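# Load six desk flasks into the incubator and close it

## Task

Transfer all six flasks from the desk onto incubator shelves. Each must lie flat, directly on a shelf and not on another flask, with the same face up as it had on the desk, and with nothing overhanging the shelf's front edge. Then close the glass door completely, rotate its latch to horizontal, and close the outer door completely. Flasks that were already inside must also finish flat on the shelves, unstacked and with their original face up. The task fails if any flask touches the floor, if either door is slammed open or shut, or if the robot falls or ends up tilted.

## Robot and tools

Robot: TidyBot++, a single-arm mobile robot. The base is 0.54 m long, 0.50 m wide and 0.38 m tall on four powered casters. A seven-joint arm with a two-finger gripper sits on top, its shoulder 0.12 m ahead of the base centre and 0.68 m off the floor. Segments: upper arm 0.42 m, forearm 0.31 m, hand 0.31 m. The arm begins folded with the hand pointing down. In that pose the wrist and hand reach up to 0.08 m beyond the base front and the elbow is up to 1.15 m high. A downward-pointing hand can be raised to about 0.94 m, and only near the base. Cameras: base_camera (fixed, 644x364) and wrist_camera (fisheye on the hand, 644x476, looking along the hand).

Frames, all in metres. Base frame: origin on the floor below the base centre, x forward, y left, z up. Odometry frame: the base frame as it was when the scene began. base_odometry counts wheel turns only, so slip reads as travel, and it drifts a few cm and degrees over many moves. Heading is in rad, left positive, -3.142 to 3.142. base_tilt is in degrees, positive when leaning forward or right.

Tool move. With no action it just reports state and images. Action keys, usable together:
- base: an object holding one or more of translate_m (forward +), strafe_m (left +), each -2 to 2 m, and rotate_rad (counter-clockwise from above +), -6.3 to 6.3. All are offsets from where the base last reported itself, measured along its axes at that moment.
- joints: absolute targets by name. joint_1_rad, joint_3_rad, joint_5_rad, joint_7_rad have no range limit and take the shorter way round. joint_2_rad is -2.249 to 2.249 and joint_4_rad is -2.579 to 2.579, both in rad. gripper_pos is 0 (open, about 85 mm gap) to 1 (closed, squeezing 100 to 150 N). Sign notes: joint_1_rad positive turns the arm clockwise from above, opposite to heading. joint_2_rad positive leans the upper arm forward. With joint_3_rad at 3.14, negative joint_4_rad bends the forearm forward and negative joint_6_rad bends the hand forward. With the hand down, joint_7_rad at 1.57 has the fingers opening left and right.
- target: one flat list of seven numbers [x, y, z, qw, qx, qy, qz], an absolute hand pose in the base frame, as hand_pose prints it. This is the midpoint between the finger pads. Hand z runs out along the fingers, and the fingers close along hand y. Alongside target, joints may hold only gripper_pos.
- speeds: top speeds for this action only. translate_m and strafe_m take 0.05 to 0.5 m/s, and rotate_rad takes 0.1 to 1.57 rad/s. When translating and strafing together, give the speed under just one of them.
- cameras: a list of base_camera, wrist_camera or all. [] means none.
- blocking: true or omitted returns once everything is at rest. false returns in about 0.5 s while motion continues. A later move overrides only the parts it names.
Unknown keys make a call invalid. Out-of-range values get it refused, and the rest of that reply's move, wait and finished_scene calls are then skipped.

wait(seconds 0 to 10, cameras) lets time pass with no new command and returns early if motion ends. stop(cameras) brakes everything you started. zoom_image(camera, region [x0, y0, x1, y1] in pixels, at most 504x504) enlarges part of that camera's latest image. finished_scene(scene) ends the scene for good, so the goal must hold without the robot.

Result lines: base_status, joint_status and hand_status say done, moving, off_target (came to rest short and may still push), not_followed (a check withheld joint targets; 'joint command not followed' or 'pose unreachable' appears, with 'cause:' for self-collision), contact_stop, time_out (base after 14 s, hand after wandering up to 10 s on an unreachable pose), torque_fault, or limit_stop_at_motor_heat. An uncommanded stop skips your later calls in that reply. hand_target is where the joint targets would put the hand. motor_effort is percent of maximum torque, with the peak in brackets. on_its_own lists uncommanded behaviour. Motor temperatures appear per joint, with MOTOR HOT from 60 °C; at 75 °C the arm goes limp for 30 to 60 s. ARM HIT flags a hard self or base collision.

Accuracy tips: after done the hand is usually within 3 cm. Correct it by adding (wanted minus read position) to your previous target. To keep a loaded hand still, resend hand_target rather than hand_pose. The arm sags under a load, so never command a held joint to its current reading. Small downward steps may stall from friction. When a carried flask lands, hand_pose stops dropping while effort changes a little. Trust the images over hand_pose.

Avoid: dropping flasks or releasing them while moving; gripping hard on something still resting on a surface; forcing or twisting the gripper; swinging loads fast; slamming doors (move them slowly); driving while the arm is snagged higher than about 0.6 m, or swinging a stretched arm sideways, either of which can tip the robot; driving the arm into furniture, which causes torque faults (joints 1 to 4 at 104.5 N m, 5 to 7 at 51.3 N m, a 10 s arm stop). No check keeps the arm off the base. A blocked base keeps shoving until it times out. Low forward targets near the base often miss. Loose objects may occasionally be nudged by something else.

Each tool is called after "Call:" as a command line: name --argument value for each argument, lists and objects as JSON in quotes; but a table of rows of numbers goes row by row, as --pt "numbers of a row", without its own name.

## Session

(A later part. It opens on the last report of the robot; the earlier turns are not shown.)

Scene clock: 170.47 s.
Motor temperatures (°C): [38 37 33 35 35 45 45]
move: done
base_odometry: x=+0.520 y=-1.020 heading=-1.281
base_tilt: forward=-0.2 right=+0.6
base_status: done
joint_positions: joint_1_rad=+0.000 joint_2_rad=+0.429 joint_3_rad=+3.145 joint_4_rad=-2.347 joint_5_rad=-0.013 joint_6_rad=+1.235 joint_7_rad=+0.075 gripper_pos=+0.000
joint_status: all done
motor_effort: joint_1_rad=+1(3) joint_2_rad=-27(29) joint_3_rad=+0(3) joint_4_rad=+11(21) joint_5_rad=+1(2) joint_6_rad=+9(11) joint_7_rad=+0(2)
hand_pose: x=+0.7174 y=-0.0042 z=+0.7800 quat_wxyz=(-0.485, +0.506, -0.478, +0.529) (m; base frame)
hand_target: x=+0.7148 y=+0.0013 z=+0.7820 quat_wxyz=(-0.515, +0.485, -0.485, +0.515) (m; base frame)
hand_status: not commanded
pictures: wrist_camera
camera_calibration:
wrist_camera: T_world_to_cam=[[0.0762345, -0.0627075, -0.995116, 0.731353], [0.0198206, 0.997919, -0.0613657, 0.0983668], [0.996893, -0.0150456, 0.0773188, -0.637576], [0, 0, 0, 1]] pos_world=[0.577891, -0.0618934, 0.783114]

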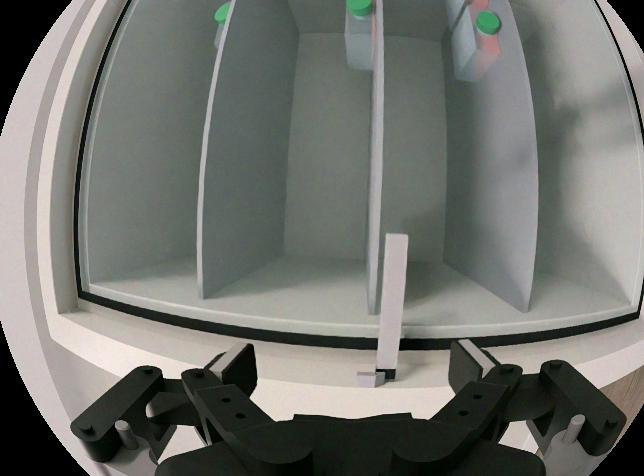

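Call:
move --joints '{"joint_2_rad": 0.521, "joint_4_rad": -2.344, "joint_6_rad": 1.324, "joint_7_rad": -0.06}' --cameras '["wrist_camera"]'

Scene clock: 174.97 s.
Motor temperatures (°C): [38 37 33 35 35 45 45]
move: done
base_odometry: x=+0.520 y=-1.020 heading=-1.281
base_tilt: forward=-0.2 right=+0.6
base_status: not commanded
joint_positions: joint_1_rad=+0.000 joint_2_rad=+0.508 joint_3_rad=+3.145 joint_4_rad=-2.347 joint_5_rad=-0.013 joint_6_rad=+1.264 joint_7_rad=+0.014 gripper_pos=+0.000
joint_status: all done
motor_effort: joint_1_rad=+1(1) joint_2_rad=-28(31) joint_3_rad=+0(0) joint_4_rad=+10(12) joint_5_rad=+1(1) joint_6_rad=+9(10) joint_7_rad=+1(1)
hand_pose: x=+0.7236 y=-0.0043 z=+0.7410 quat_wxyz=(-0.488, +0.504, -0.506, +0.501) (m; base frame)
hand_target: x=+0.7254 y=+0.0013 z=+0.7536 quat_wxyz=(-0.522, +0.478, -0.507, +0.492) (m; base frame)
hand_status: not commanded
pictures: wrist_camera
camera_calibration:
wrist_camera: T_world_to_cam=[[0.0262324, -0.00146762, -0.999655, 0.731843], [0.0181321, 0.999835, -0.000992067, 0.0523214], [0.999491, -0.0180998, 0.0262547, -0.604802], [0, 0, 0, 1]] pos_world=[0.584348, -0.0621855, 0.747521]

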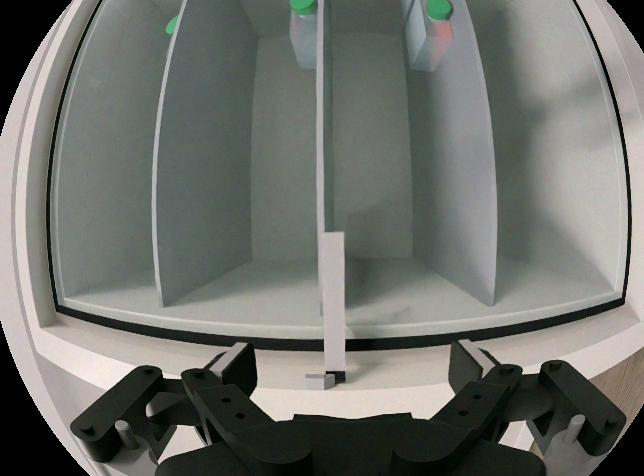

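Call:
move --joints '{"joint_2_rad": 0.478, "joint_6_rad": 1.283}' --cameras '["wrist_camera"]'

Scene clock: 176.90 s.
Motor temperatures (°C): [38 37 33 35 35 45 45]
move: done
base_odometry: x=+0.520 y=-1.020 heading=-1.281
base_tilt: forward=-0.2 right=+0.6
base_status: not commanded
joint_positions: joint_1_rad=+0.000 joint_2_rad=+0.476 joint_3_rad=+3.145 joint_4_rad=-2.347 joint_5_rad=-0.013 joint_6_rad=+1.264 joint_7_rad=+0.014 gripper_pos=+0.000
joint_status: all done
motor_effort: joint_1_rad=+1(1) joint_2_rad=-27(30) joint_3_rad=+0(0) joint_4_rad=+10(11) joint_5_rad=+1(2) joint_6_rad=+10(11) joint_7_rad=+1(1)
hand_pose: x=+0.7214 y=-0.0043 z=+0.7608 quat_wxyz=(-0.496, +0.496, -0.498, +0.509) (m; base frame)
hand_target: x=+0.7225 y=+0.0013 z=+0.7669 quat_wxyz=(-0.523, +0.477, -0.507, +0.492) (m; base frame)
hand_status: not commanded
pictures: wrist_camera
camera_calibration:
wrist_camera: T_world_to_cam=[[0.0591246, -0.00135361, -0.99825, 0.727003], [0.0181484, 0.999835, -0.000280859, 0.0518285], [0.998086, -0.0181, 0.0591394, -0.62707], [0, 0, 0, 1]] pos_world=[0.581945, -0.0621859, 0.76283]

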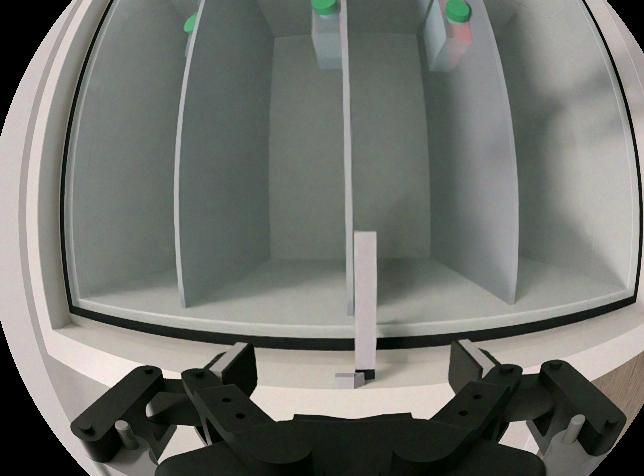

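Call:
move --base '{"translate_m": 0.115}' --speeds '{"translate_m": 0.1}' --cameras '["wrist_camera"]'

Scene clock: 180.30 s.
Motor temperatures (°C): [38 37 33 35 35 45 45]
move: done
base_odometry: x=+0.553 y=-1.130 heading=-1.281
base_tilt: forward=-0.1 right=+0.6
base_status: done
joint_positions: joint_1_rad=+0.000 joint_2_rad=+0.474 joint_3_rad=+3.145 joint_4_rad=-2.347 joint_5_rad=-0.013 joint_6_rad=+1.264 joint_7_rad=+0.014 gripper_pos=+0.000
joint_status: not commanded
motor_effort: joint_1_rad=+1(1) joint_2_rad=-28(29) joint_3_rad=+0(0) joint_4_rad=+10(12) joint_5_rad=+1(2) joint_6_rad=+10(10) joint_7_rad=+1(1)
hand_pose: x=+0.7212 y=-0.0043 z=+0.7618 quat_wxyz=(-0.496, +0.496, -0.498, +0.510) (m; base frame)
hand_target: x=+0.7225 y=+0.0013 z=+0.7669 quat_wxyz=(-0.523, +0.477, -0.507, +0.492) (m; base frame)
hand_status: not commanded
pictures: wrist_camera
camera_calibration:
wrist_camera: T_world_to_cam=[[0.0607262, -0.00127746, -0.998154, 0.726704], [0.0181454, 0.999835, -0.000175668, 0.0517542], [0.99799, -0.0181012, 0.0607394, -0.628072], [0, 0, 0, 1]] pos_world=[0.58174, -0.0621862, 0.76352]

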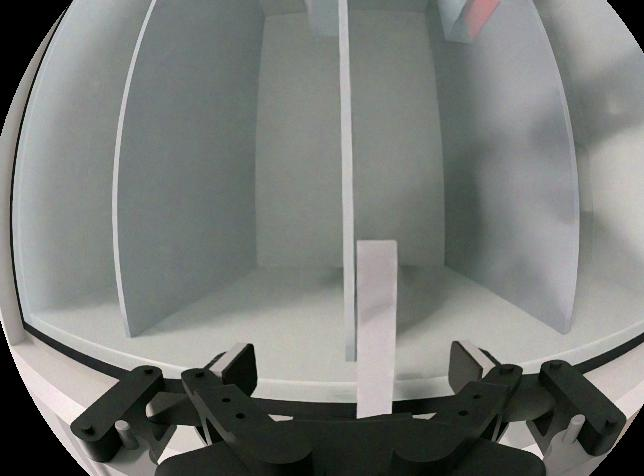

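Call:
move --joints '{"joint_2_rad": 0.503}' --cameras '["wrist_camera"]'

Scene clock: 182.13 s.
Motor temperatures (°C): [38 37 33 35 35 45 45]
move: done
base_odometry: x=+0.553 y=-1.130 heading=-1.281
base_tilt: forward=-0.2 right=+0.6
base_status: not commanded
joint_positions: joint_1_rad=+0.000 joint_2_rad=+0.488 joint_3_rad=+3.145 joint_4_rad=-2.347 joint_5_rad=-0.013 joint_6_rad=+1.264 joint_7_rad=+0.014 gripper_pos=+0.000
joint_status: all done
motor_effort: joint_1_rad=+1(1) joint_2_rad=-28(29) joint_3_rad=+0(0) joint_4_rad=+11(11) joint_5_rad=+1(2) joint_6_rad=+9(10) joint_7_rad=+1(1)
hand_pose: x=+0.7223 y=-0.0043 z=+0.7535 quat_wxyz=(-0.493, +0.499, -0.501, +0.506) (m; base frame)
hand_target: x=+0.7244 y=+0.0013 z=+0.7517 quat_wxyz=(-0.517, +0.483, -0.513, +0.486) (m; base frame)
hand_status: not commanded
pictures: wrist_camera
camera_calibration:
wrist_camera: T_world_to_cam=[[0.0469302, -0.00133504, -0.998897, 0.728928], [0.0181433, 0.999835, -0.000483883, 0.0519667], [0.998733, -0.0181006, 0.0469467, -0.618818], [0, 0, 0, 1]] pos_world=[0.582882, -0.062186, 0.757201]

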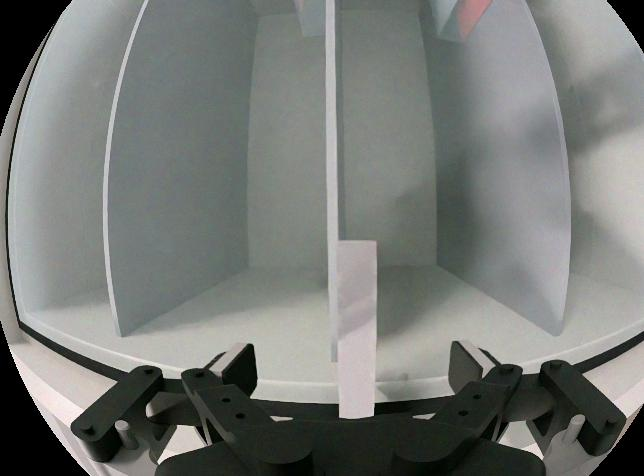

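Call:
move --joints '{"gripper_pos": 0.82}' --cameras '["wrist_camera"]'

Scene clock: 183.43 s.
Motor temperatures (°C): [38 37 33 35 35 45 45]
move: done
base_odometry: x=+0.553 y=-1.130 heading=-1.281
base_tilt: forward=-0.2 right=+0.6
base_status: not commanded
joint_positions: joint_1_rad=+0.000 joint_2_rad=+0.490 joint_3_rad=+3.145 joint_4_rad=-2.348 joint_5_rad=-0.013 joint_6_rad=+1.264 joint_7_rad=+0.014 gripper_pos=+0.820
joint_status: all done
motor_effort: joint_1_rad=+1(1) joint_2_rad=-27(31) joint_3_rad=+0(0) joint_4_rad=+10(13) joint_5_rad=+1(2) joint_6_rad=+9(13) joint_7_rad=+0(1)
hand_pose: x=+0.7224 y=-0.0043 z=+0.7518 quat_wxyz=(-0.492, +0.500, -0.502, +0.506) (m; base frame)
hand_target: x=+0.7244 y=+0.0013 z=+0.7517 quat_wxyz=(-0.517, +0.483, -0.513, +0.486) (m; base frame)
hand_status: not commanded
pictures: wrist_camera
camera_calibration:
wrist_camera: T_world_to_cam=[[0.0441319, -0.00128503, -0.999025, 0.729372], [0.0181401, 0.999835, -0.000484731, 0.0519668], [0.998861, -0.0181011, 0.0441479, -0.616825], [0, 0, 0, 1]] pos_world=[0.582991, -0.0621861, 0.755917]

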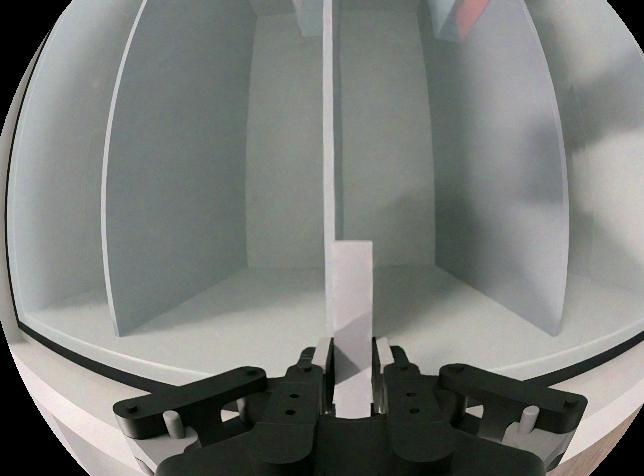

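Call:
move --joints '{"gripper_pos": 0.92}' --cameras '["wrist_camera"]'

Scene clock: 184.23 s.
Motor temperatures (°C): [38 37 33 35 35 45 45]
move: off_target
base_odometry: x=+0.553 y=-1.130 heading=-1.281
base_tilt: forward=-0.1 right=+0.6
base_status: not commanded
joint_positions: joint_1_rad=+0.000 joint_2_rad=+0.490 joint_3_rad=+3.145 joint_4_rad=-2.349 joint_5_rad=-0.013 joint_6_rad=+1.264 joint_7_rad=+0.013 gripper_pos=+0.859
joint_status: gripper_pos off_target (ended at +0.859, target +0.920)
motor_effort: joint_1_rad=+0(1) joint_2_rad=-27(28) joint_3_rad=-1(1) joint_4_rad=+10(14) joint_5_rad=+1(1) joint_6_rad=+9(10) joint_7_rad=+1(1)
hand_pose: x=+0.7221 y=-0.0043 z=+0.7519 quat_wxyz=(-0.492, +0.500, -0.502, +0.506) (m; base frame)
hand_target: x=+0.7244 y=+0.0013 z=+0.7517 quat_wxyz=(-0.517, +0.483, -0.513, +0.486) (m; base frame)
hand_status: not commanded
pictures: wrist_camera
camera_calibration:
wrist_camera: T_world_to_cam=[[0.043934, -0.00118154, -0.999034, 0.729514], [0.0181367, 0.999835, -0.000384897, 0.0518991], [0.99887, -0.0181023, 0.0439482, -0.61638], [0, 0, 0, 1]] pos_world=[0.582692, -0.0621865, 0.755918]

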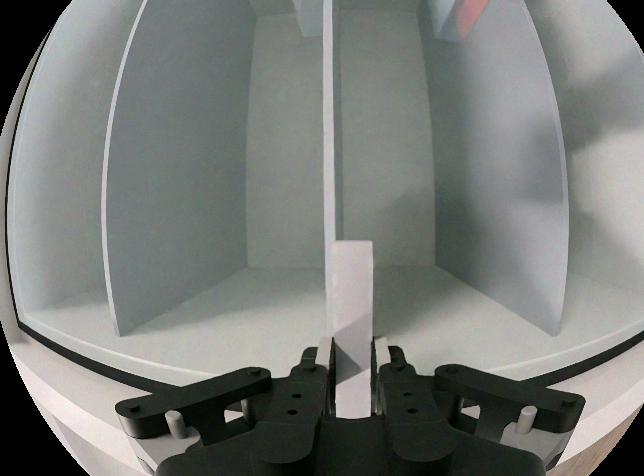

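Call:
move --joints '{"joint_7_rad": 0.25}' --cameras '["wrist_camera"]'

Scene clock: 185.20 s.
Motor temperatures (°C): [38 37 33 35 35 45 45]
move: done
base_odometry: x=+0.553 y=-1.130 heading=-1.281
base_tilt: forward=-0.1 right=+0.6
base_status: not commanded
joint_positions: joint_1_rad=+0.000 joint_2_rad=+0.488 joint_3_rad=+3.145 joint_4_rad=-2.348 joint_5_rad=-0.013 joint_6_rad=+1.264 joint_7_rad=+0.223 gripper_pos=+0.859
joint_status: all done
motor_effort: joint_1_rad=+2(2) joint_2_rad=-25(27) joint_3_rad=+1(2) joint_4_rad=+9(11) joint_5_rad=+0(2) joint_6_rad=+8(10) joint_7_rad=+1(2)
hand_pose: x=+0.7220 y=-0.0043 z=+0.7530 quat_wxyz=(-0.437, +0.549, -0.447, +0.555) (m; base frame)
hand_target: x=+0.7244 y=+0.0013 z=+0.7517 quat_wxyz=(-0.435, +0.557, -0.432, +0.560) (m; base frame)
hand_status: not commanded
pictures: wrist_camera
camera_calibration:
wrist_camera: T_world_to_cam=[[0.0427756, -0.208647, -0.977055, 0.714128], [0.0173864, 0.977957, -0.208079, 0.208819], [0.998933, -0.00808682, 0.0454603, -0.617533], [0, 0, 0, 1]] pos_world=[0.582696, -0.0602093, 0.769266]

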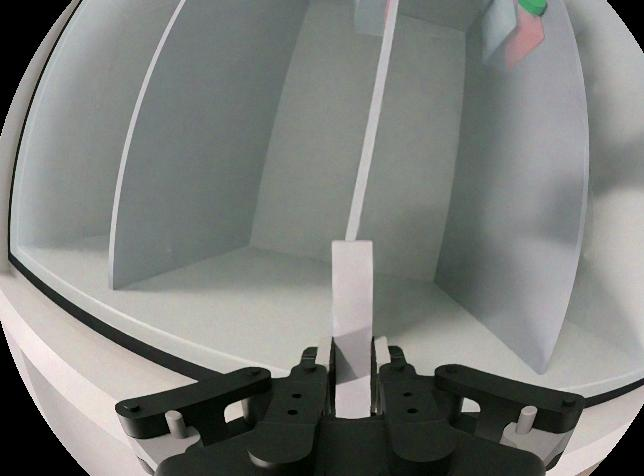

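Call:
move --joints '{"joint_7_rad": 0.9}' --cameras '["wrist_camera"]'

Call:
move --joints '{"joint_7_rad": 1.571}' --cameras '["wrist_camera"]'

Scene clock: 187.03 s.
Motor temperatures (°C): [38 37 33 35 35 44 45]
move: done
base_odometry: x=+0.553 y=-1.130 heading=-1.281
base_tilt: forward=-0.2 right=+0.6
base_status: not commanded
joint_positions: joint_1_rad=-0.003 joint_2_rad=+0.483 joint_3_rad=+3.145 joint_4_rad=-2.348 joint_5_rad=-0.013 joint_6_rad=+1.264 joint_7_rad=+0.829 gripper_pos=+0.859
joint_status: all done
motor_effort: joint_1_rad=+5(5) joint_2_rad=-23(25) joint_3_rad=+3(4) joint_4_rad=+8(9) joint_5_rad=-1(2) joint_6_rad=+8(8) joint_7_rad=+0(2)
hand_pose: x=+0.7217 y=-0.0028 z=+0.7561 quat_wxyz=(-0.253, +0.656, -0.261, +0.661) (m; base frame)
hand_target: x=+0.7244 y=+0.0013 z=+0.7517 quat_wxyz=(-0.234, +0.665, -0.232, +0.670) (m; base frame)
hand_status: not commanded
pictures: wrist_camera
camera_calibration:
wrist_camera: T_world_to_cam=[[0.0404353, -0.72807, -0.684309, 0.496288], [0.0139305, 0.685214, -0.728209, 0.602969], [0.999085, 0.0199125, 0.0378492, -0.611636], [0, 0, 0, 1]] pos_world=[0.582609, -0.0396512, 0.801852]

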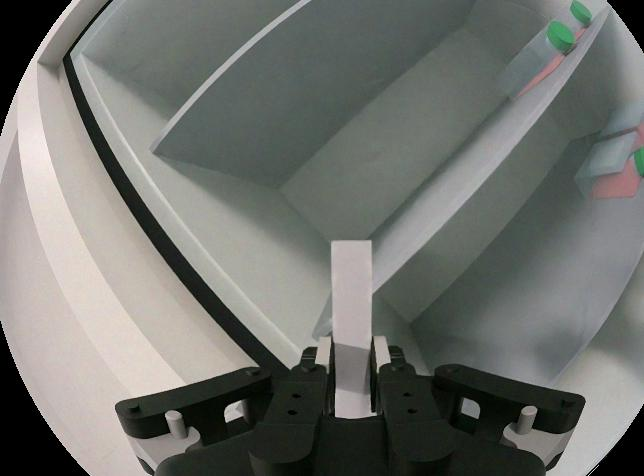

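Scene clock: 188.43 s.
Motor temperatures (°C): [38 37 33 35 35 44 45]
move: done
base_odometry: x=+0.553 y=-1.130 heading=-1.281
base_tilt: forward=-0.1 right=+0.6
base_status: not commanded
joint_positions: joint_1_rad=-0.007 joint_2_rad=+0.480 joint_3_rad=+3.143 joint_4_rad=-2.348 joint_5_rad=-0.013 joint_6_rad=+1.264 joint_7_rad=+1.499 gripper_pos=+0.859
joint_status: all done
motor_effort: joint_1_rad=+6(6) joint_2_rad=-22(23) joint_3_rad=+4(4) joint_4_rad=+8(9) joint_5_rad=-2(2) joint_6_rad=+6(7) joint_7_rad=+1(2)
hand_pose: x=+0.7215 y=+0.0008 z=+0.7579 quat_wxyz=(-0.024, +0.704, -0.029, +0.709) (m; base frame)
hand_target: x=+0.7244 y=+0.0013 z=+0.7517 quat_wxyz=(+0.000, +0.705, +0.000, +0.710) (m; base frame)
hand_status: not commanded
pictures: wrist_camera
camera_calibration:
wrist_camera: T_world_to_cam=[[0.04134, -0.995507, -0.0851833, 0.0457235], [0.00932334, 0.0856368, -0.996283, 0.808815], [0.999102, 0.0403921, 0.0128217, -0.592577], [0, 0, 0, 1]] pos_world=[0.582613, 0.00018917, 0.817302]

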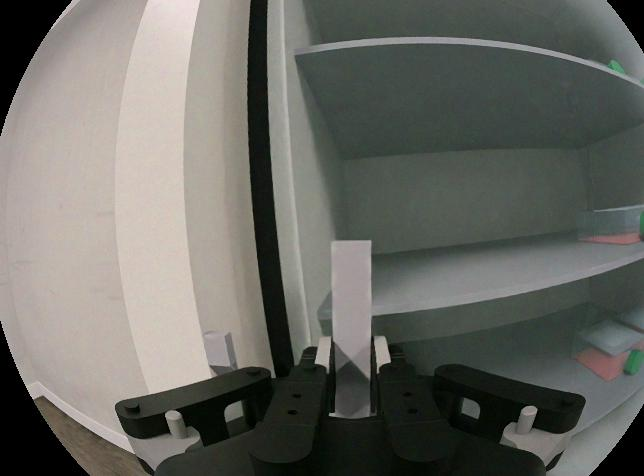

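Call:
move --base '{"translate_m": -0.026, "strafe_m": -0.037, "rotate_rad": 0.05}' --speeds '{"translate_m": 0.06, "rotate_rad": 0.1}' --cameras '["wrist_camera"]'

Scene clock: 193.90 s.
Motor temperatures (°C): [38 37 33 35 35 44 45]
move: done
base_odometry: x=+0.510 y=-1.116 heading=-1.231
base_tilt: forward=-0.1 right=+0.6
base_status: done
joint_positions: joint_1_rad=-0.003 joint_2_rad=+0.480 joint_3_rad=+3.142 joint_4_rad=-2.348 joint_5_rad=-0.012 joint_6_rad=+1.264 joint_7_rad=+1.499 gripper_pos=+0.859
joint_status: not commanded
motor_effort: joint_1_rad=+1(5) joint_2_rad=-25(26) joint_3_rad=+0(5) joint_4_rad=+11(13) joint_5_rad=+3(7) joint_6_rad=+9(11) joint_7_rad=+0(1)
hand_pose: x=+0.7216 y=-0.0007 z=+0.7580 quat_wxyz=(-0.023, +0.704, -0.030, +0.709) (m; base frame)
hand_target: x=+0.7244 y=+0.0013 z=+0.7517 quat_wxyz=(+0.000, +0.705, +0.000, +0.710) (m; base frame)
hand_status: not commanded
pictures: wrist_camera
camera_calibration:
wrist_camera: T_world_to_cam=[[0.0394653, -0.995591, -0.0850921, 0.0454538], [0.00968836, 0.0855357, -0.996288, 0.808715], [0.999174, 0.0384944, 0.0130213, -0.592837], [0, 0, 0, 1]] pos_world=[0.582718, -0.00109969, 0.8173]

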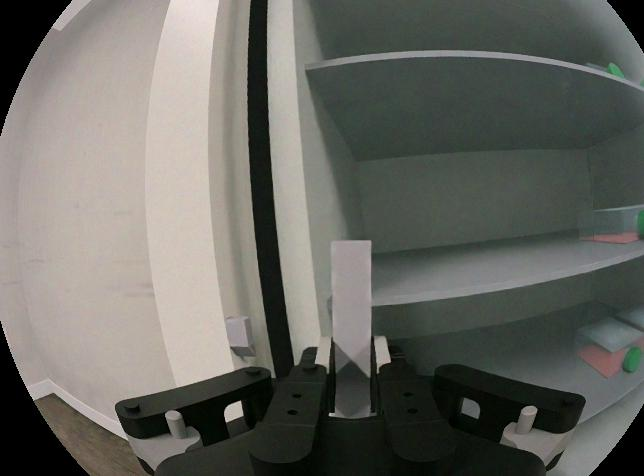

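Call:
move --base '{"translate_m": -0.091, "strafe_m": -0.159, "rotate_rad": 0.2}' --speeds '{"translate_m": 0.11, "rotate_rad": 0.12}' --cameras '["wrist_camera"]'

Scene clock: 196.97 s.
Motor temperatures (°C): [38 37 33 35 35 44 45]
move: done
base_odometry: x=+0.330 y=-1.083 heading=-1.030
base_tilt: forward=-0.2 right=+0.5
base_status: done
joint_positions: joint_1_rad=-0.006 joint_2_rad=+0.480 joint_3_rad=+3.141 joint_4_rad=-2.348 joint_5_rad=-0.011 joint_6_rad=+1.264 joint_7_rad=+1.499 gripper_pos=+0.859
joint_status: not commanded
motor_effort: joint_1_rad=+2(6) joint_2_rad=-25(27) joint_3_rad=+1(5) joint_4_rad=+10(13) joint_5_rad=+1(7) joint_6_rad=+8(10) joint_7_rad=+0(1)
hand_pose: x=+0.7216 y=+0.0021 z=+0.7580 quat_wxyz=(-0.025, +0.704, -0.028, +0.709) (m; base frame)
hand_target: x=+0.7244 y=+0.0013 z=+0.7517 quat_wxyz=(+0.000, +0.705, +0.000, +0.710) (m; base frame)
hand_status: not commanded
pictures: wrist_camera
camera_calibration:
wrist_camera: T_world_to_cam=[[0.044447, -0.995351, -0.085442, 0.0448986], [0.00924798, 0.0859328, -0.996258, 0.808771], [0.998969, 0.0434906, 0.0130244, -0.59279], [0, 0, 0, 1]] pos_world=[0.582704, 0.000970705, 0.817301]

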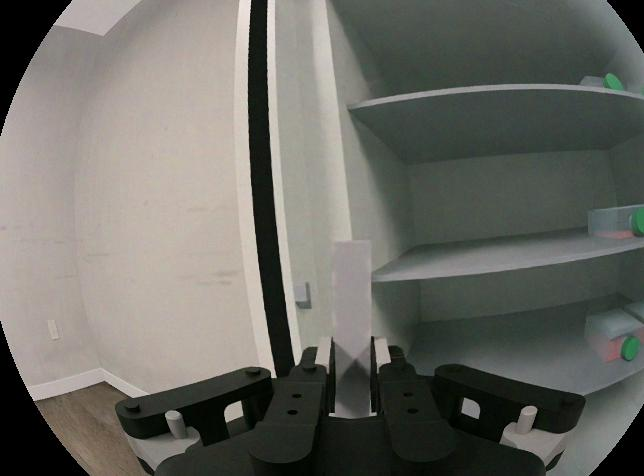

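Call:
move --base '{"translate_m": -0.109, "strafe_m": -0.201, "rotate_rad": 0.25}' --speeds '{"translate_m": 0.12, "rotate_rad": 0.12}' --cameras '["wrist_camera"]'

Scene clock: 200.03 s.
Motor temperatures (°C): [38 37 33 35 35 44 45]
move: done
base_odometry: x=+0.101 y=-1.093 heading=-0.780
base_tilt: forward=-0.2 right=+0.6
base_status: done
joint_positions: joint_1_rad=-0.008 joint_2_rad=+0.480 joint_3_rad=+3.135 joint_4_rad=-2.348 joint_5_rad=-0.012 joint_6_rad=+1.264 joint_7_rad=+1.499 gripper_pos=+0.859
joint_status: not commanded
motor_effort: joint_1_rad=+3(8) joint_2_rad=-26(27) joint_3_rad=+2(6) joint_4_rad=+10(13) joint_5_rad=+0(7) joint_6_rad=+9(10) joint_7_rad=+0(1)
hand_pose: x=+0.7215 y=+0.0059 z=+0.7580 quat_wxyz=(-0.028, +0.704, -0.027, +0.709) (m; base frame)
hand_target: x=+0.7244 y=+0.0013 z=+0.7517 quat_wxyz=(+0.000, +0.705, +0.000, +0.710) (m; base frame)
hand_status: not commanded
pictures: wrist_camera
camera_calibration:
wrist_camera: T_world_to_cam=[[0.0506441, -0.994815, -0.0881916, 0.0462856], [0.00860406, 0.0887363, -0.996018, 0.808712], [0.99868, 0.0496836, 0.0130534, -0.59267], [0, 0, 0, 1]] pos_world=[0.582585, 0.00372952, 0.81731]

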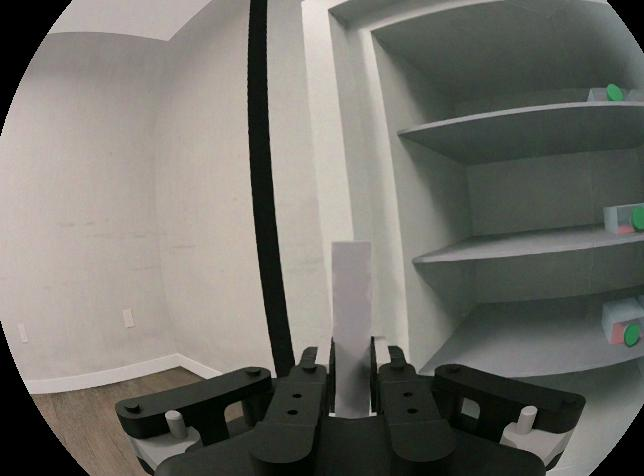

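Call:
move --base '{"translate_m": -0.049, "strafe_m": -0.074, "rotate_rad": 0.1}' --speeds '{"translate_m": 0.1, "rotate_rad": 0.12}' --cameras '[]'

Call:
move --joints '{"gripper_pos": 0.3}' --cameras '["wrist_camera"]'

Scene clock: 202.77 s.
Motor temperatures (°C): [38 37 33 35 35 44 45]
move: done
base_odometry: x=+0.014 y=-1.111 heading=-0.679
base_tilt: forward=-0.2 right=+0.6
base_status: done
joint_positions: joint_1_rad=-0.004 joint_2_rad=+0.480 joint_3_rad=+3.137 joint_4_rad=-2.347 joint_5_rad=-0.009 joint_6_rad=+1.264 joint_7_rad=+1.499 gripper_pos=+0.859
joint_status: not commanded
motor_effort: joint_1_rad=+2(5) joint_2_rad=-25(28) joint_3_rad=+1(4) joint_4_rad=+10(12) joint_5_rad=+2(6) joint_6_rad=+9(10) joint_7_rad=+0(1)
hand_pose: x=+0.7217 y=+0.0037 z=+0.7580 quat_wxyz=(-0.027, +0.704, -0.027, +0.709) (m; base frame)
hand_target: x=+0.7244 y=+0.0013 z=+0.7517 quat_wxyz=(+0.000, +0.705, +0.000, +0.710) (m; base frame)
hand_status: not commanded
pictures: none
No camera images: "cameras" was empty.

Scene clock: 203.67 s.
Motor temperatures (°C): [38 37 33 35 35 44 45]
move: done
base_odometry: x=+0.014 y=-1.111 heading=-0.679
base_tilt: forward=-0.1 right=+0.6
base_status: not commanded
joint_positions: joint_1_rad=-0.004 joint_2_rad=+0.487 joint_3_rad=+3.137 joint_4_rad=-2.347 joint_5_rad=-0.009 joint_6_rad=+1.264 joint_7_rad=+1.499 gripper_pos=+0.300
joint_status: all done
motor_effort: joint_1_rad=+1(3) joint_2_rad=-28(28) joint_3_rad=+0(1) joint_4_rad=+10(11) joint_5_rad=+1(2) joint_6_rad=+10(10) joint_7_rad=+1(1)
hand_pose: x=+0.7221 y=+0.0037 z=+0.7543 quat_wxyz=(-0.027, +0.706, -0.027, +0.707) (m; base frame)
hand_target: x=+0.7244 y=+0.0013 z=+0.7517 quat_wxyz=(+0.000, +0.705, +0.000, +0.710) (m; base frame)
hand_status: not commanded
pictures: wrist_camera
camera_calibration:
wrist_camera: T_world_to_cam=[[0.0478124, -0.995069, -0.0869059, 0.0448125], [0.00278733, 0.087138, -0.996192, 0.809543], [0.998852, 0.0473881, 0.00693986, -0.588678], [0, 0, 0, 1]] pos_world=[0.583603, 0.00194586, 0.81444]

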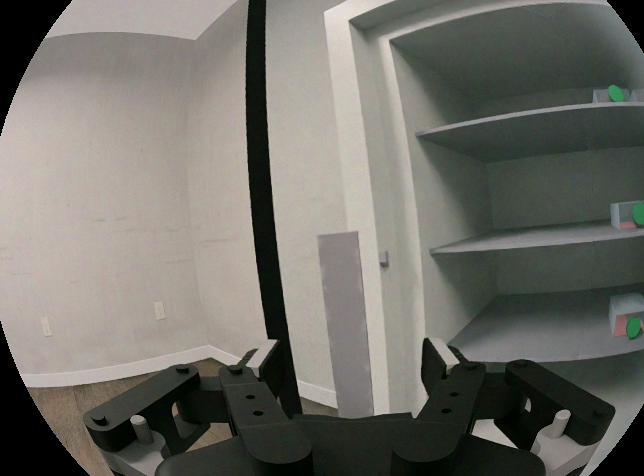

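Call:
move --base '{"translate_m": -0.15}' --joints '{"gripper_pos": 0.0}' --speeds '{"translate_m": 0.15}' --cameras '["wrist_camera"]'

Scene clock: 205.93 s.
Motor temperatures (°C): [38 37 33 35 35 44 45]
move: done
base_odometry: x=-0.103 y=-1.017 heading=-0.679
base_tilt: forward=-0.2 right=+0.6
base_status: done
joint_positions: joint_1_rad=-0.004 joint_2_rad=+0.490 joint_3_rad=+3.137 joint_4_rad=-2.347 joint_5_rad=-0.009 joint_6_rad=+1.264 joint_7_rad=+1.499 gripper_pos=+0.000
joint_status: all done
motor_effort: joint_1_rad=+1(1) joint_2_rad=-28(30) joint_3_rad=+0(1) joint_4_rad=+10(12) joint_5_rad=+1(2) joint_6_rad=+10(11) joint_7_rad=+1(1)
hand_pose: x=+0.7224 y=+0.0037 z=+0.7521 quat_wxyz=(-0.027, +0.708, -0.027, +0.705) (m; base frame)
hand_target: x=+0.7244 y=+0.0013 z=+0.7517 quat_wxyz=(+0.000, +0.705, +0.000, +0.710) (m; base frame)
hand_status: not commanded
pictures: wrist_camera
camera_calibration:
wrist_camera: T_world_to_cam=[[0.0474995, -0.995068, -0.0870782, 0.0449651], [-0.000801492, 0.0871386, -0.996196, 0.809968], [0.998871, 0.0473886, 0.00334151, -0.586258], [0, 0, 0, 1]] pos_world=[0.58411, 0.00194585, 0.812761]

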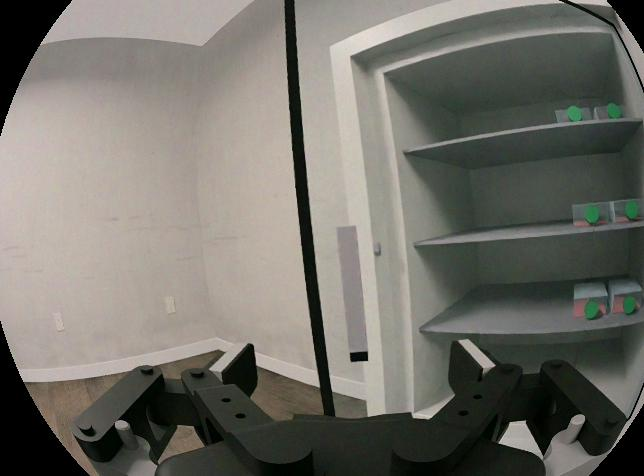

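Call:
move --base '{"translate_m": 0.318, "strafe_m": 0.672}' --joints '{"gripper_pos": 0.95}' --cameras '[]'

Call:
move --base '{"rotate_rad": -0.60}' --cameras '["wrist_camera", "base_camera"]'

Scene clock: 210.30 s.
Motor temperatures (°C): [38 37 33 35 35 44 45]
move: done
base_odometry: x=+0.567 y=-0.694 heading=-0.679
base_tilt: forward=-0.1 right=+0.5
base_status: done
joint_positions: joint_1_rad=-0.003 joint_2_rad=+0.490 joint_3_rad=+3.137 joint_4_rad=-2.347 joint_5_rad=-0.009 joint_6_rad=+1.264 joint_7_rad=+1.499 gripper_pos=+0.950
joint_status: all done
motor_effort: joint_1_rad=+1(3) joint_2_rad=-28(29) joint_3_rad=+0(2) joint_4_rad=+10(12) joint_5_rad=+1(2) joint_6_rad=+9(11) joint_7_rad=+1(1)
hand_pose: x=+0.7224 y=+0.0032 z=+0.7521 quat_wxyz=(-0.027, +0.708, -0.027, +0.705) (m; base frame)
hand_target: x=+0.7244 y=+0.0013 z=+0.7517 quat_wxyz=(+0.000, +0.705, +0.000, +0.710) (m; base frame)
hand_status: not commanded
pictures: none
No camera images: "cameras" was empty.

Scene clock: 211.90 s.
Motor temperatures (°C): [38 37 33 35 35 44 45]
move: done
base_odometry: x=+0.567 y=-0.694 heading=-1.279
base_tilt: forward=-0.1 right=+0.6
base_status: done
joint_positions: joint_1_rad=+0.007 joint_2_rad=+0.490 joint_3_rad=+3.139 joint_4_rad=-2.347 joint_5_rad=-0.009 joint_6_rad=+1.264 joint_7_rad=+1.499 gripper_pos=+0.950
joint_status: not commanded
motor_effort: joint_1_rad=+0(4) joint_2_rad=-28(29) joint_3_rad=+0(3) joint_4_rad=+11(11) joint_5_rad=+0(2) joint_6_rad=+10(11) joint_7_rad=+0(1)
hand_pose: x=+0.7224 y=-0.0043 z=+0.7520 quat_wxyz=(-0.022, +0.708, -0.031, +0.706) (m; base frame)
hand_target: x=+0.7244 y=+0.0013 z=+0.7517 quat_wxyz=(+0.000, +0.705, +0.000, +0.710) (m; base frame)
hand_status: not commanded
pictures: base_camera, wrist_camera
camera_calibration:
wrist_camera: T_world_to_cam=[[0.0342461, -0.995727, -0.0857647, 0.0456436], [0.000289592, 0.0858249, -0.99631, 0.809939], [0.999413, 0.034095, 0.00322753, -0.586291], [0, 0, 0, 1]] pos_world=[0.58415, -0.00407489, 0.812758]

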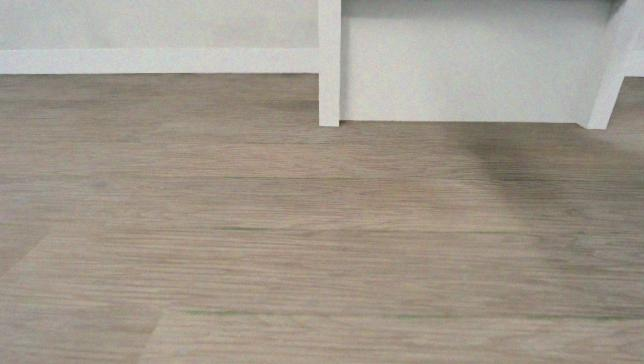

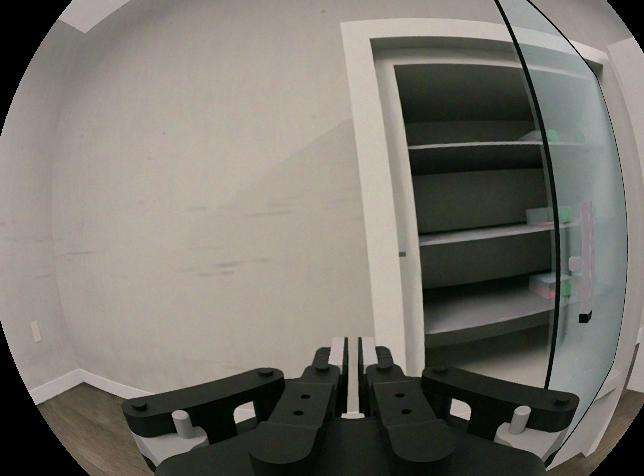

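Call:
move --base '{"translate_m": 0.25}' --speeds '{"translate_m": 0.2}' --cameras '["wrist_camera"]'

Call:
move --base '{"strafe_m": -0.3}' --speeds '{"strafe_m": 0.1}' --cameras '["wrist_camera"]'

Scene clock: 216.23 s.
Motor temperatures (°C): [38 37 33 35 35 44 45]
move: done
base_odometry: x=+0.639 y=-0.933 heading=-1.279
base_tilt: forward=-0.1 right=+0.6
base_status: done
joint_positions: joint_1_rad=+0.007 joint_2_rad=+0.491 joint_3_rad=+3.139 joint_4_rad=-2.347 joint_5_rad=-0.009 joint_6_rad=+1.264 joint_7_rad=+1.499 gripper_pos=+0.950
joint_status: not commanded
motor_effort: joint_1_rad=+1(1) joint_2_rad=-28(29) joint_3_rad=+0(1) joint_4_rad=+10(12) joint_5_rad=+1(1) joint_6_rad=+10(10) joint_7_rad=+0(1)
hand_pose: x=+0.7225 y=-0.0043 z=+0.7516 quat_wxyz=(-0.022, +0.708, -0.031, +0.705) (m; base frame)
hand_target: x=+0.7244 y=+0.0013 z=+0.7517 quat_wxyz=(+0.000, +0.705, +0.000, +0.710) (m; base frame)
hand_status: not commanded
pictures: wrist_camera
camera_calibration:
wrist_camera: T_world_to_cam=[[0.0341775, -0.995727, -0.0857921, 0.0456686], [-0.000507696, 0.085825, -0.99631, 0.810011], [0.999416, 0.034095, 0.00242776, -0.585743], [0, 0, 0, 1]] pos_world=[0.584251, -0.00407489, 0.812362]

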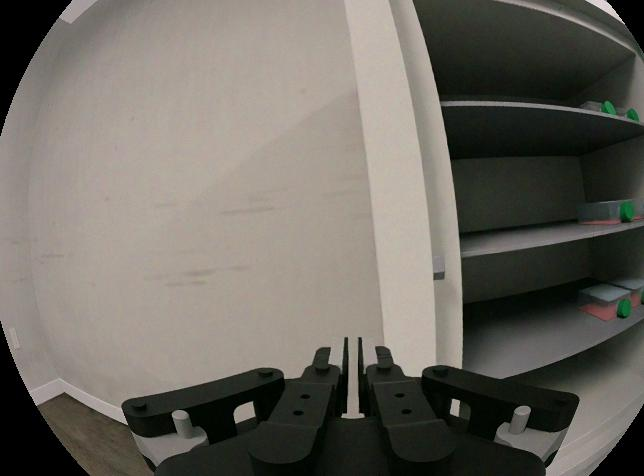

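Scene clock: 219.77 s.
Motor temperatures (°C): [38 37 32 35 35 44 45]
move: done
base_odometry: x=+0.352 y=-1.020 heading=-1.279
base_tilt: forward=-0.2 right=+0.5
base_status: done
joint_positions: joint_1_rad=-0.158 joint_2_rad=+0.485 joint_3_rad=+3.026 joint_4_rad=-2.366 joint_5_rad=+0.081 joint_6_rad=+1.265 joint_7_rad=+1.506 gripper_pos=+0.950
joint_status: not commanded
motor_effort: joint_1_rad=+29(33) joint_2_rad=-24(29) joint_3_rad=+22(25) joint_4_rad=+15(17) joint_5_rad=-16(19) joint_6_rad=+6(11) joint_7_rad=+1(1)
hand_pose: x=+0.6886 y=+0.1742 z=+0.7513 quat_wxyz=(-0.151, +0.705, +0.086, +0.687) (m; base frame)
hand_target: x=+0.7244 y=+0.0013 z=+0.7517 quat_wxyz=(+0.000, +0.705, +0.000, +0.710) (m; base frame)
hand_status: not commanded
pictures: wrist_camera
camera_calibration:
wrist_camera: T_world_to_cam=[[0.373771, -0.921529, -0.105262, -0.00757323], [-0.0412089, 0.0968767, -0.994443, 0.819094], [0.926605, 0.376031, -0.00176551, -0.564208], [0, 0, 0, 1]] pos_world=[0.559383, 0.12583, 0.812748]

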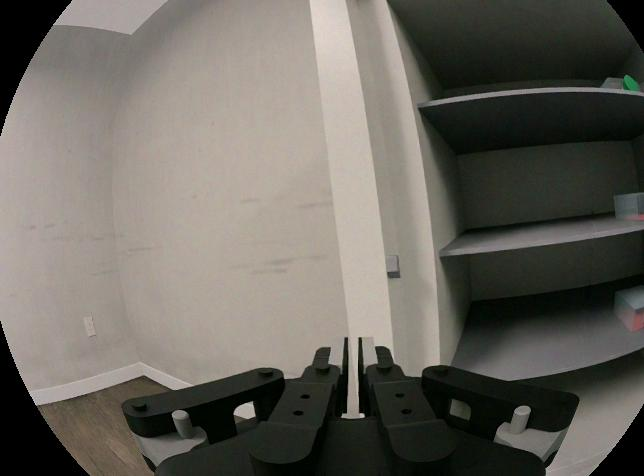

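Call:
move --base '{"strafe_m": 0.85}' --speeds '{"strafe_m": 0.25}' --cameras '[]'

Call:
move --base '{"rotate_rad": -0.97}' --cameras '["wrist_camera"]'

Scene clock: 233.73 s.
Motor temperatures (°C): [38 37 32 34 35 44 45]
move: done
base_odometry: x=+1.166 y=-0.775 heading=-1.278
base_tilt: forward=-0.2 right=+0.6
base_status: done
joint_positions: joint_1_rad=+0.000 joint_2_rad=+0.489 joint_3_rad=+3.135 joint_4_rad=-2.361 joint_5_rad=+0.031 joint_6_rad=+1.265 joint_7_rad=+1.507 gripper_pos=+0.950
joint_status: not commanded
motor_effort: joint_1_rad=+1(29) joint_2_rad=-27(28) joint_3_rad=+0(21) joint_4_rad=+10(16) joint_5_rad=+1(16) joint_6_rad=+10(11) joint_7_rad=+0(2)
hand_pose: x=+0.7179 y=+0.0138 z=+0.7477 quat_wxyz=(-0.033, +0.712, -0.008, +0.701) (m; base frame)
hand_target: x=+0.7244 y=+0.0013 z=+0.7517 quat_wxyz=(+0.000, +0.705, +0.000, +0.710) (m; base frame)
hand_status: not commanded
pictures: none
No camera images: "cameras" was empty.

Scene clock: 235.67 s.
Motor temperatures (°C): [38 37 32 34 35 44 45]
move: done
base_odometry: x=+1.166 y=-0.775 heading=-2.248
base_tilt: forward=-0.1 right=+0.6
base_status: done
joint_positions: joint_1_rad=+0.007 joint_2_rad=+0.489 joint_3_rad=+3.138 joint_4_rad=-2.358 joint_5_rad=+0.031 joint_6_rad=+1.265 joint_7_rad=+1.507 gripper_pos=+0.950
joint_status: not commanded
motor_effort: joint_1_rad=+1(4) joint_2_rad=-28(29) joint_3_rad=+0(3) joint_4_rad=+10(10) joint_5_rad=+1(2) joint_6_rad=+10(11) joint_7_rad=+0(1)
hand_pose: x=+0.7190 y=+0.0082 z=+0.7489 quat_wxyz=(-0.029, +0.711, -0.011, +0.702) (m; base frame)
hand_target: x=+0.7244 y=+0.0013 z=+0.7517 quat_wxyz=(+0.000, +0.705, +0.000, +0.710) (m; base frame)
hand_status: not commanded
pictures: wrist_camera
camera_calibration:
wrist_camera: T_world_to_cam=[[0.0729338, -0.995019, -0.0679479, 0.0167988], [-0.0107276, 0.0673427, -0.997672, 0.814721], [0.997279, 0.0734929, -0.00576258, -0.575299], [0, 0, 0, 1]] pos_world=[0.581249, 0.00413005, 0.81065]

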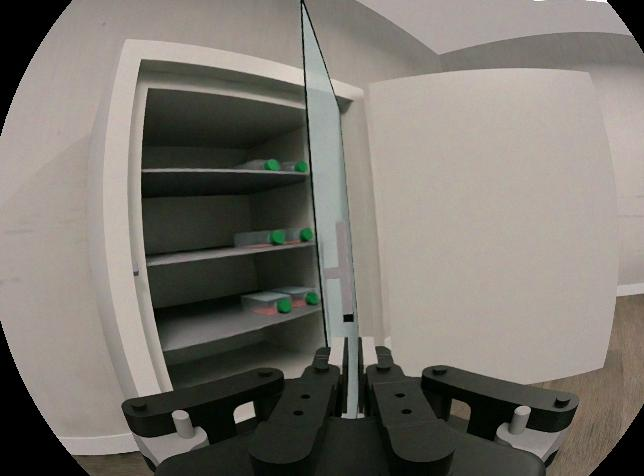

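Call:
move --base '{"translate_m": 0.103, "strafe_m": 0.15}' --speeds '{"translate_m": 0.2}' --cameras '["wrist_camera"]'

Scene clock: 239.73 s.
Motor temperatures (°C): [38 37 32 34 35 44 45]
move: done
base_odometry: x=+1.218 y=-0.949 heading=-2.248
base_tilt: forward=-0.2 right=+0.6
base_status: done
joint_positions: joint_1_rad=+0.006 joint_2_rad=+0.489 joint_3_rad=+3.138 joint_4_rad=-2.358 joint_5_rad=+0.031 joint_6_rad=+1.265 joint_7_rad=+1.507 gripper_pos=+0.950
joint_status: not commanded
motor_effort: joint_1_rad=+1(3) joint_2_rad=-28(29) joint_3_rad=+0(2) joint_4_rad=+10(11) joint_5_rad=+1(2) joint_6_rad=+10(11) joint_7_rad=+0(1)
hand_pose: x=+0.7190 y=+0.0089 z=+0.7487 quat_wxyz=(-0.030, +0.711, -0.011, +0.702) (m; base frame)
hand_target: x=+0.7244 y=+0.0013 z=+0.7517 quat_wxyz=(+0.000, +0.705, +0.000, +0.710) (m; base frame)
hand_status: not commanded
pictures: wrist_camera
camera_calibration:
wrist_camera: T_world_to_cam=[[0.0740118, -0.994938, -0.0679773, 0.0166729], [-0.0111025, 0.067338, -0.997668, 0.814805], [0.997196, 0.0745939, -0.00606248, -0.575147], [0, 0, 0, 1]] pos_world=[0.581346, 0.00462357, 0.810552]

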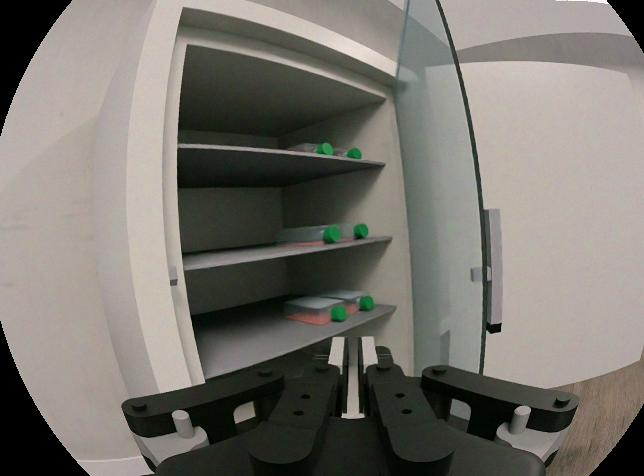

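Call:
move --base '{"translate_m": 0.3}' --speeds '{"translate_m": 0.15}' --cameras '["wrist_camera"]'

Scene clock: 243.13 s.
Motor temperatures (°C): [38 37 32 34 35 44 45]
move: done
base_odometry: x=+1.031 y=-1.183 heading=-2.248
base_tilt: forward=-0.1 right=+0.5
base_status: done
joint_positions: joint_1_rad=+0.006 joint_2_rad=+0.492 joint_3_rad=+3.138 joint_4_rad=-2.355 joint_5_rad=+0.031 joint_6_rad=+1.265 joint_7_rad=+1.507 gripper_pos=+0.950
joint_status: not commanded
motor_effort: joint_1_rad=+1(1) joint_2_rad=-27(30) joint_3_rad=+0(1) joint_4_rad=+10(12) joint_5_rad=+1(1) joint_6_rad=+9(11) joint_7_rad=+1(1)
hand_pose: x=+0.7201 y=+0.0089 z=+0.7483 quat_wxyz=(-0.030, +0.711, -0.011, +0.702) (m; base frame)
hand_target: x=+0.7244 y=+0.0013 z=+0.7517 quat_wxyz=(+0.000, +0.705, +0.000, +0.710) (m; base frame)
hand_status: not commanded
pictures: wrist_camera
camera_calibration:
wrist_camera: T_world_to_cam=[[0.0740391, -0.994937, -0.0679543, 0.0165302], [-0.010703, 0.0673446, -0.997672, 0.814086], [0.997198, 0.0745941, -0.00566271, -0.576472], [0, 0, 0, 1]] pos_world=[0.582346, 0.00462356, 0.81005]

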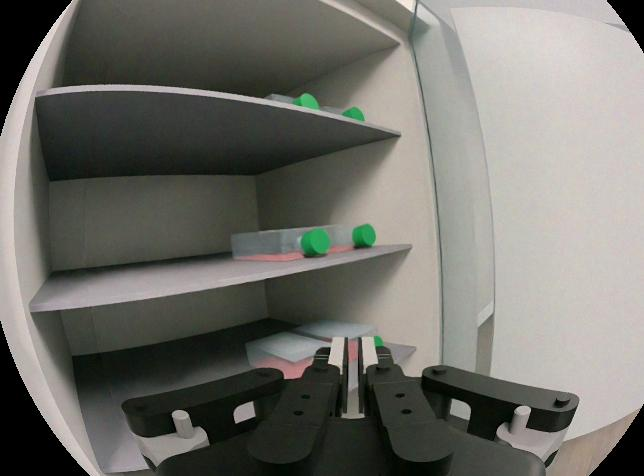

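Call:
move --base '{"translate_m": 0.022, "strafe_m": -0.335, "rotate_rad": 0.3}' --speeds '{"translate_m": 0.15, "rotate_rad": 0.12}' --cameras '["wrist_camera"]'

Scene clock: 249.27 s.
Motor temperatures (°C): [38 37 32 34 35 44 45]
move: done
base_odometry: x=+0.756 y=-0.990 heading=-1.948
base_tilt: forward=-0.2 right=+0.6
base_status: done
joint_positions: joint_1_rad=+0.000 joint_2_rad=+0.492 joint_3_rad=+3.138 joint_4_rad=-2.355 joint_5_rad=+0.031 joint_6_rad=+1.265 joint_7_rad=+1.507 gripper_pos=+0.950
joint_status: not commanded
motor_effort: joint_1_rad=+1(4) joint_2_rad=-28(29) joint_3_rad=+0(2) joint_4_rad=+10(11) joint_5_rad=+0(2) joint_6_rad=+9(11) joint_7_rad=+0(1)
hand_pose: x=+0.7201 y=+0.0123 z=+0.7483 quat_wxyz=(-0.031, +0.711, -0.008, +0.702) (m; base frame)
hand_target: x=+0.7244 y=+0.0013 z=+0.7517 quat_wxyz=(+0.000, +0.705, +0.000, +0.710) (m; base frame)
hand_status: not commanded
pictures: wrist_camera
camera_calibration:
wrist_camera: T_world_to_cam=[[0.0796256, -0.994556, -0.0672097, 0.015327], [-0.0110285, 0.0665407, -0.997723, 0.81414], [0.996764, 0.0801855, -0.00567014, -0.576437], [0, 0, 0, 1]] pos_world=[0.58233, 0.00729204, 0.810048]

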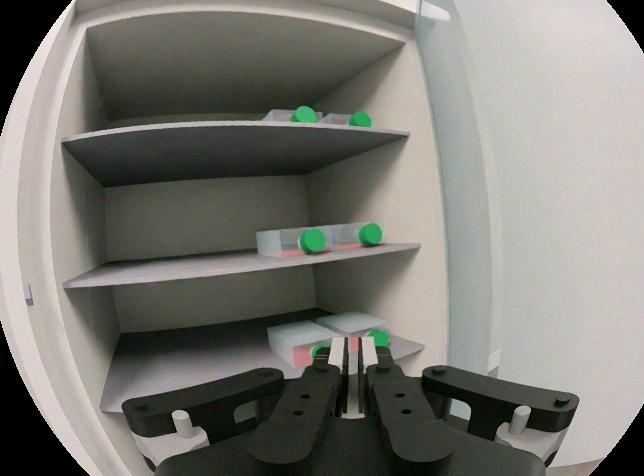

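Call:
move --base '{"translate_m": 0.022, "strafe_m": -0.335, "rotate_rad": 0.3}' --speeds '{"translate_m": 0.15, "rotate_rad": 0.12}' --cameras '["wrist_camera"]'

Scene clock: 253.27 s.
Motor temperatures (°C): [38 37 32 34 35 44 45]
move: done
base_odometry: x=+0.436 y=-0.887 heading=-1.648
base_tilt: forward=-0.2 right=+0.6
base_status: done
joint_positions: joint_1_rad=-0.001 joint_2_rad=+0.492 joint_3_rad=+3.137 joint_4_rad=-2.355 joint_5_rad=+0.031 joint_6_rad=+1.265 joint_7_rad=+1.508 gripper_pos=+0.950
joint_status: not commanded
motor_effort: joint_1_rad=+0(4) joint_2_rad=-28(29) joint_3_rad=+0(3) joint_4_rad=+11(11) joint_5_rad=+1(2) joint_6_rad=+9(11) joint_7_rad=+0(1)
hand_pose: x=+0.7200 y=+0.0132 z=+0.7483 quat_wxyz=(-0.031, +0.711, -0.007, +0.702) (m; base frame)
hand_target: x=+0.7244 y=+0.0013 z=+0.7517 quat_wxyz=(+0.000, +0.705, +0.000, +0.710) (m; base frame)
hand_status: not commanded
pictures: wrist_camera
camera_calibration:
wrist_camera: T_world_to_cam=[[0.0812301, -0.994485, -0.0663349, 0.0144781], [-0.0111738, 0.065642, -0.997781, 0.814323], [0.996633, 0.0817911, -0.00578003, -0.576343], [0, 0, 0, 1]] pos_world=[0.582325, 0.00808418, 0.810145]

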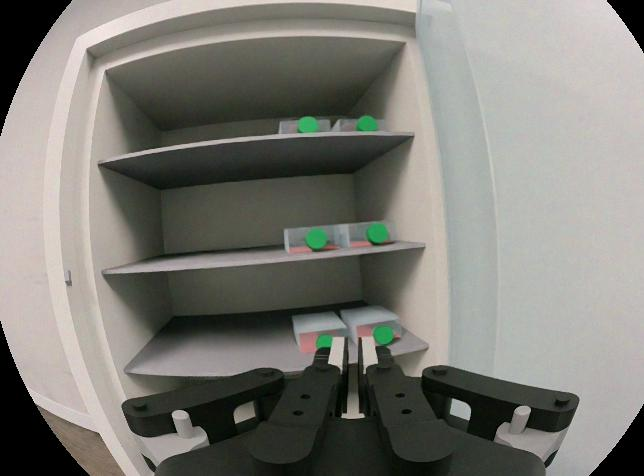

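Call:
move --base '{"translate_m": 0.022, "strafe_m": -0.335, "rotate_rad": 0.3}' --speeds '{"translate_m": 0.15, "rotate_rad": 0.12}' --cameras '["wrist_camera", "base_camera"]'

Scene clock: 256.67 s.
Motor temperatures (°C): [38 37 32 34 35 44 45]
move: done
base_odometry: x=+0.100 y=-0.883 heading=-1.349
base_tilt: forward=-0.2 right=+0.6
base_status: done
joint_positions: joint_1_rad=-0.002 joint_2_rad=+0.492 joint_3_rad=+3.137 joint_4_rad=-2.355 joint_5_rad=+0.031 joint_6_rad=+1.265 joint_7_rad=+1.509 gripper_pos=+0.950
joint_status: not commanded
motor_effort: joint_1_rad=+0(4) joint_2_rad=-27(29) joint_3_rad=+0(3) joint_4_rad=+11(11) joint_5_rad=+1(2) joint_6_rad=+10(11) joint_7_rad=+0(1)
hand_pose: x=+0.7200 y=+0.0140 z=+0.7483 quat_wxyz=(-0.032, +0.711, -0.007, +0.702) (m; base frame)
hand_target: x=+0.7244 y=+0.0013 z=+0.7517 quat_wxyz=(+0.000, +0.705, +0.000, +0.710) (m; base frame)
hand_status: not commanded
pictures: base_camera, wrist_camera
camera_calibration:
wrist_camera: T_world_to_cam=[[0.0825358, -0.99443, -0.0655495, 0.0136716], [-0.0112028, 0.0648439, -0.997833, 0.814348], [0.996525, 0.0830912, -0.00578843, -0.57633], [0, 0, 0, 1]] pos_world=[0.582322, 0.00867793, 0.810143]

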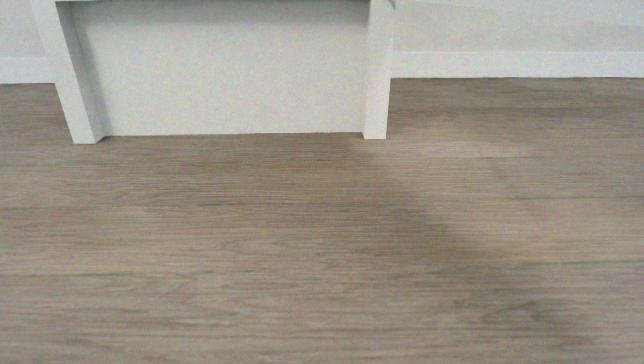

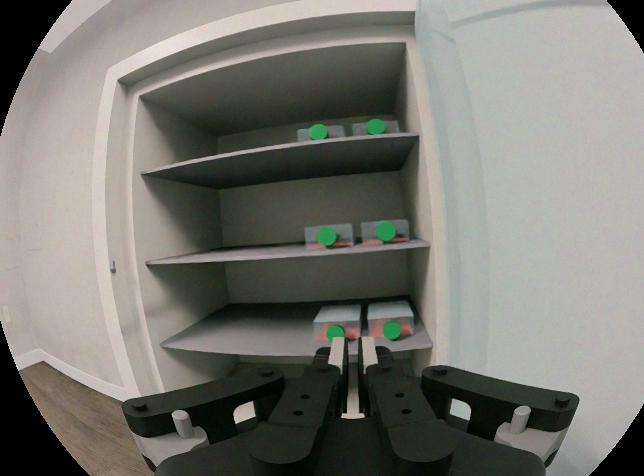

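Call:
move --base '{"rotate_rad": -0.2}' --speeds '{"rotate_rad": 0.1}' --cameras '["wrist_camera"]'

Scene clock: 261.73 s.
Motor temperatures (°C): [38 37 32 34 35 44 45]
move: done
base_odometry: x=+0.100 y=-0.883 heading=-1.549
base_tilt: forward=-0.1 right=+0.6
base_status: done
joint_positions: joint_1_rad=-0.003 joint_2_rad=+0.492 joint_3_rad=+3.137 joint_4_rad=-2.355 joint_5_rad=+0.031 joint_6_rad=+1.265 joint_7_rad=+1.509 gripper_pos=+0.950
joint_status: not commanded
motor_effort: joint_1_rad=+1(5) joint_2_rad=-28(29) joint_3_rad=+0(3) joint_4_rad=+11(11) joint_5_rad=+0(2) joint_6_rad=+10(11) joint_7_rad=+1(1)
hand_pose: x=+0.7200 y=+0.0146 z=+0.7483 quat_wxyz=(-0.032, +0.711, -0.006, +0.702) (m; base frame)
hand_target: x=+0.7244 y=+0.0013 z=+0.7517 quat_wxyz=(+0.000, +0.705, +0.000, +0.710) (m; base frame)
hand_status: not commanded
pictures: wrist_camera
camera_calibration:
wrist_camera: T_world_to_cam=[[0.0836254, -0.994331, -0.0656633, 0.0136193], [-0.0112817, 0.0649452, -0.997825, 0.814355], [0.996433, 0.0841843, -0.00578668, -0.576326], [0, 0, 0, 1]] pos_world=[0.582319, 0.00917127, 0.810143]

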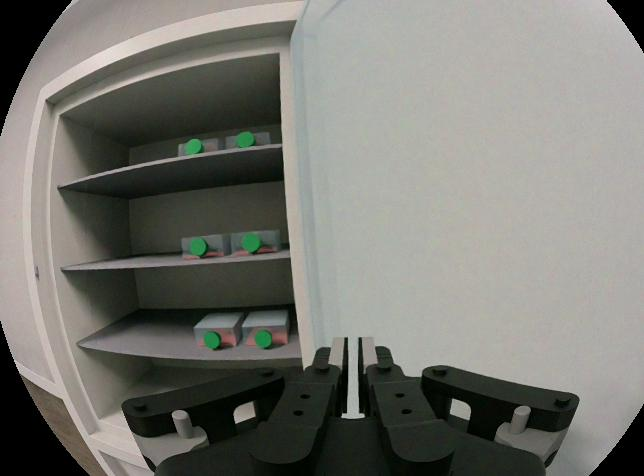

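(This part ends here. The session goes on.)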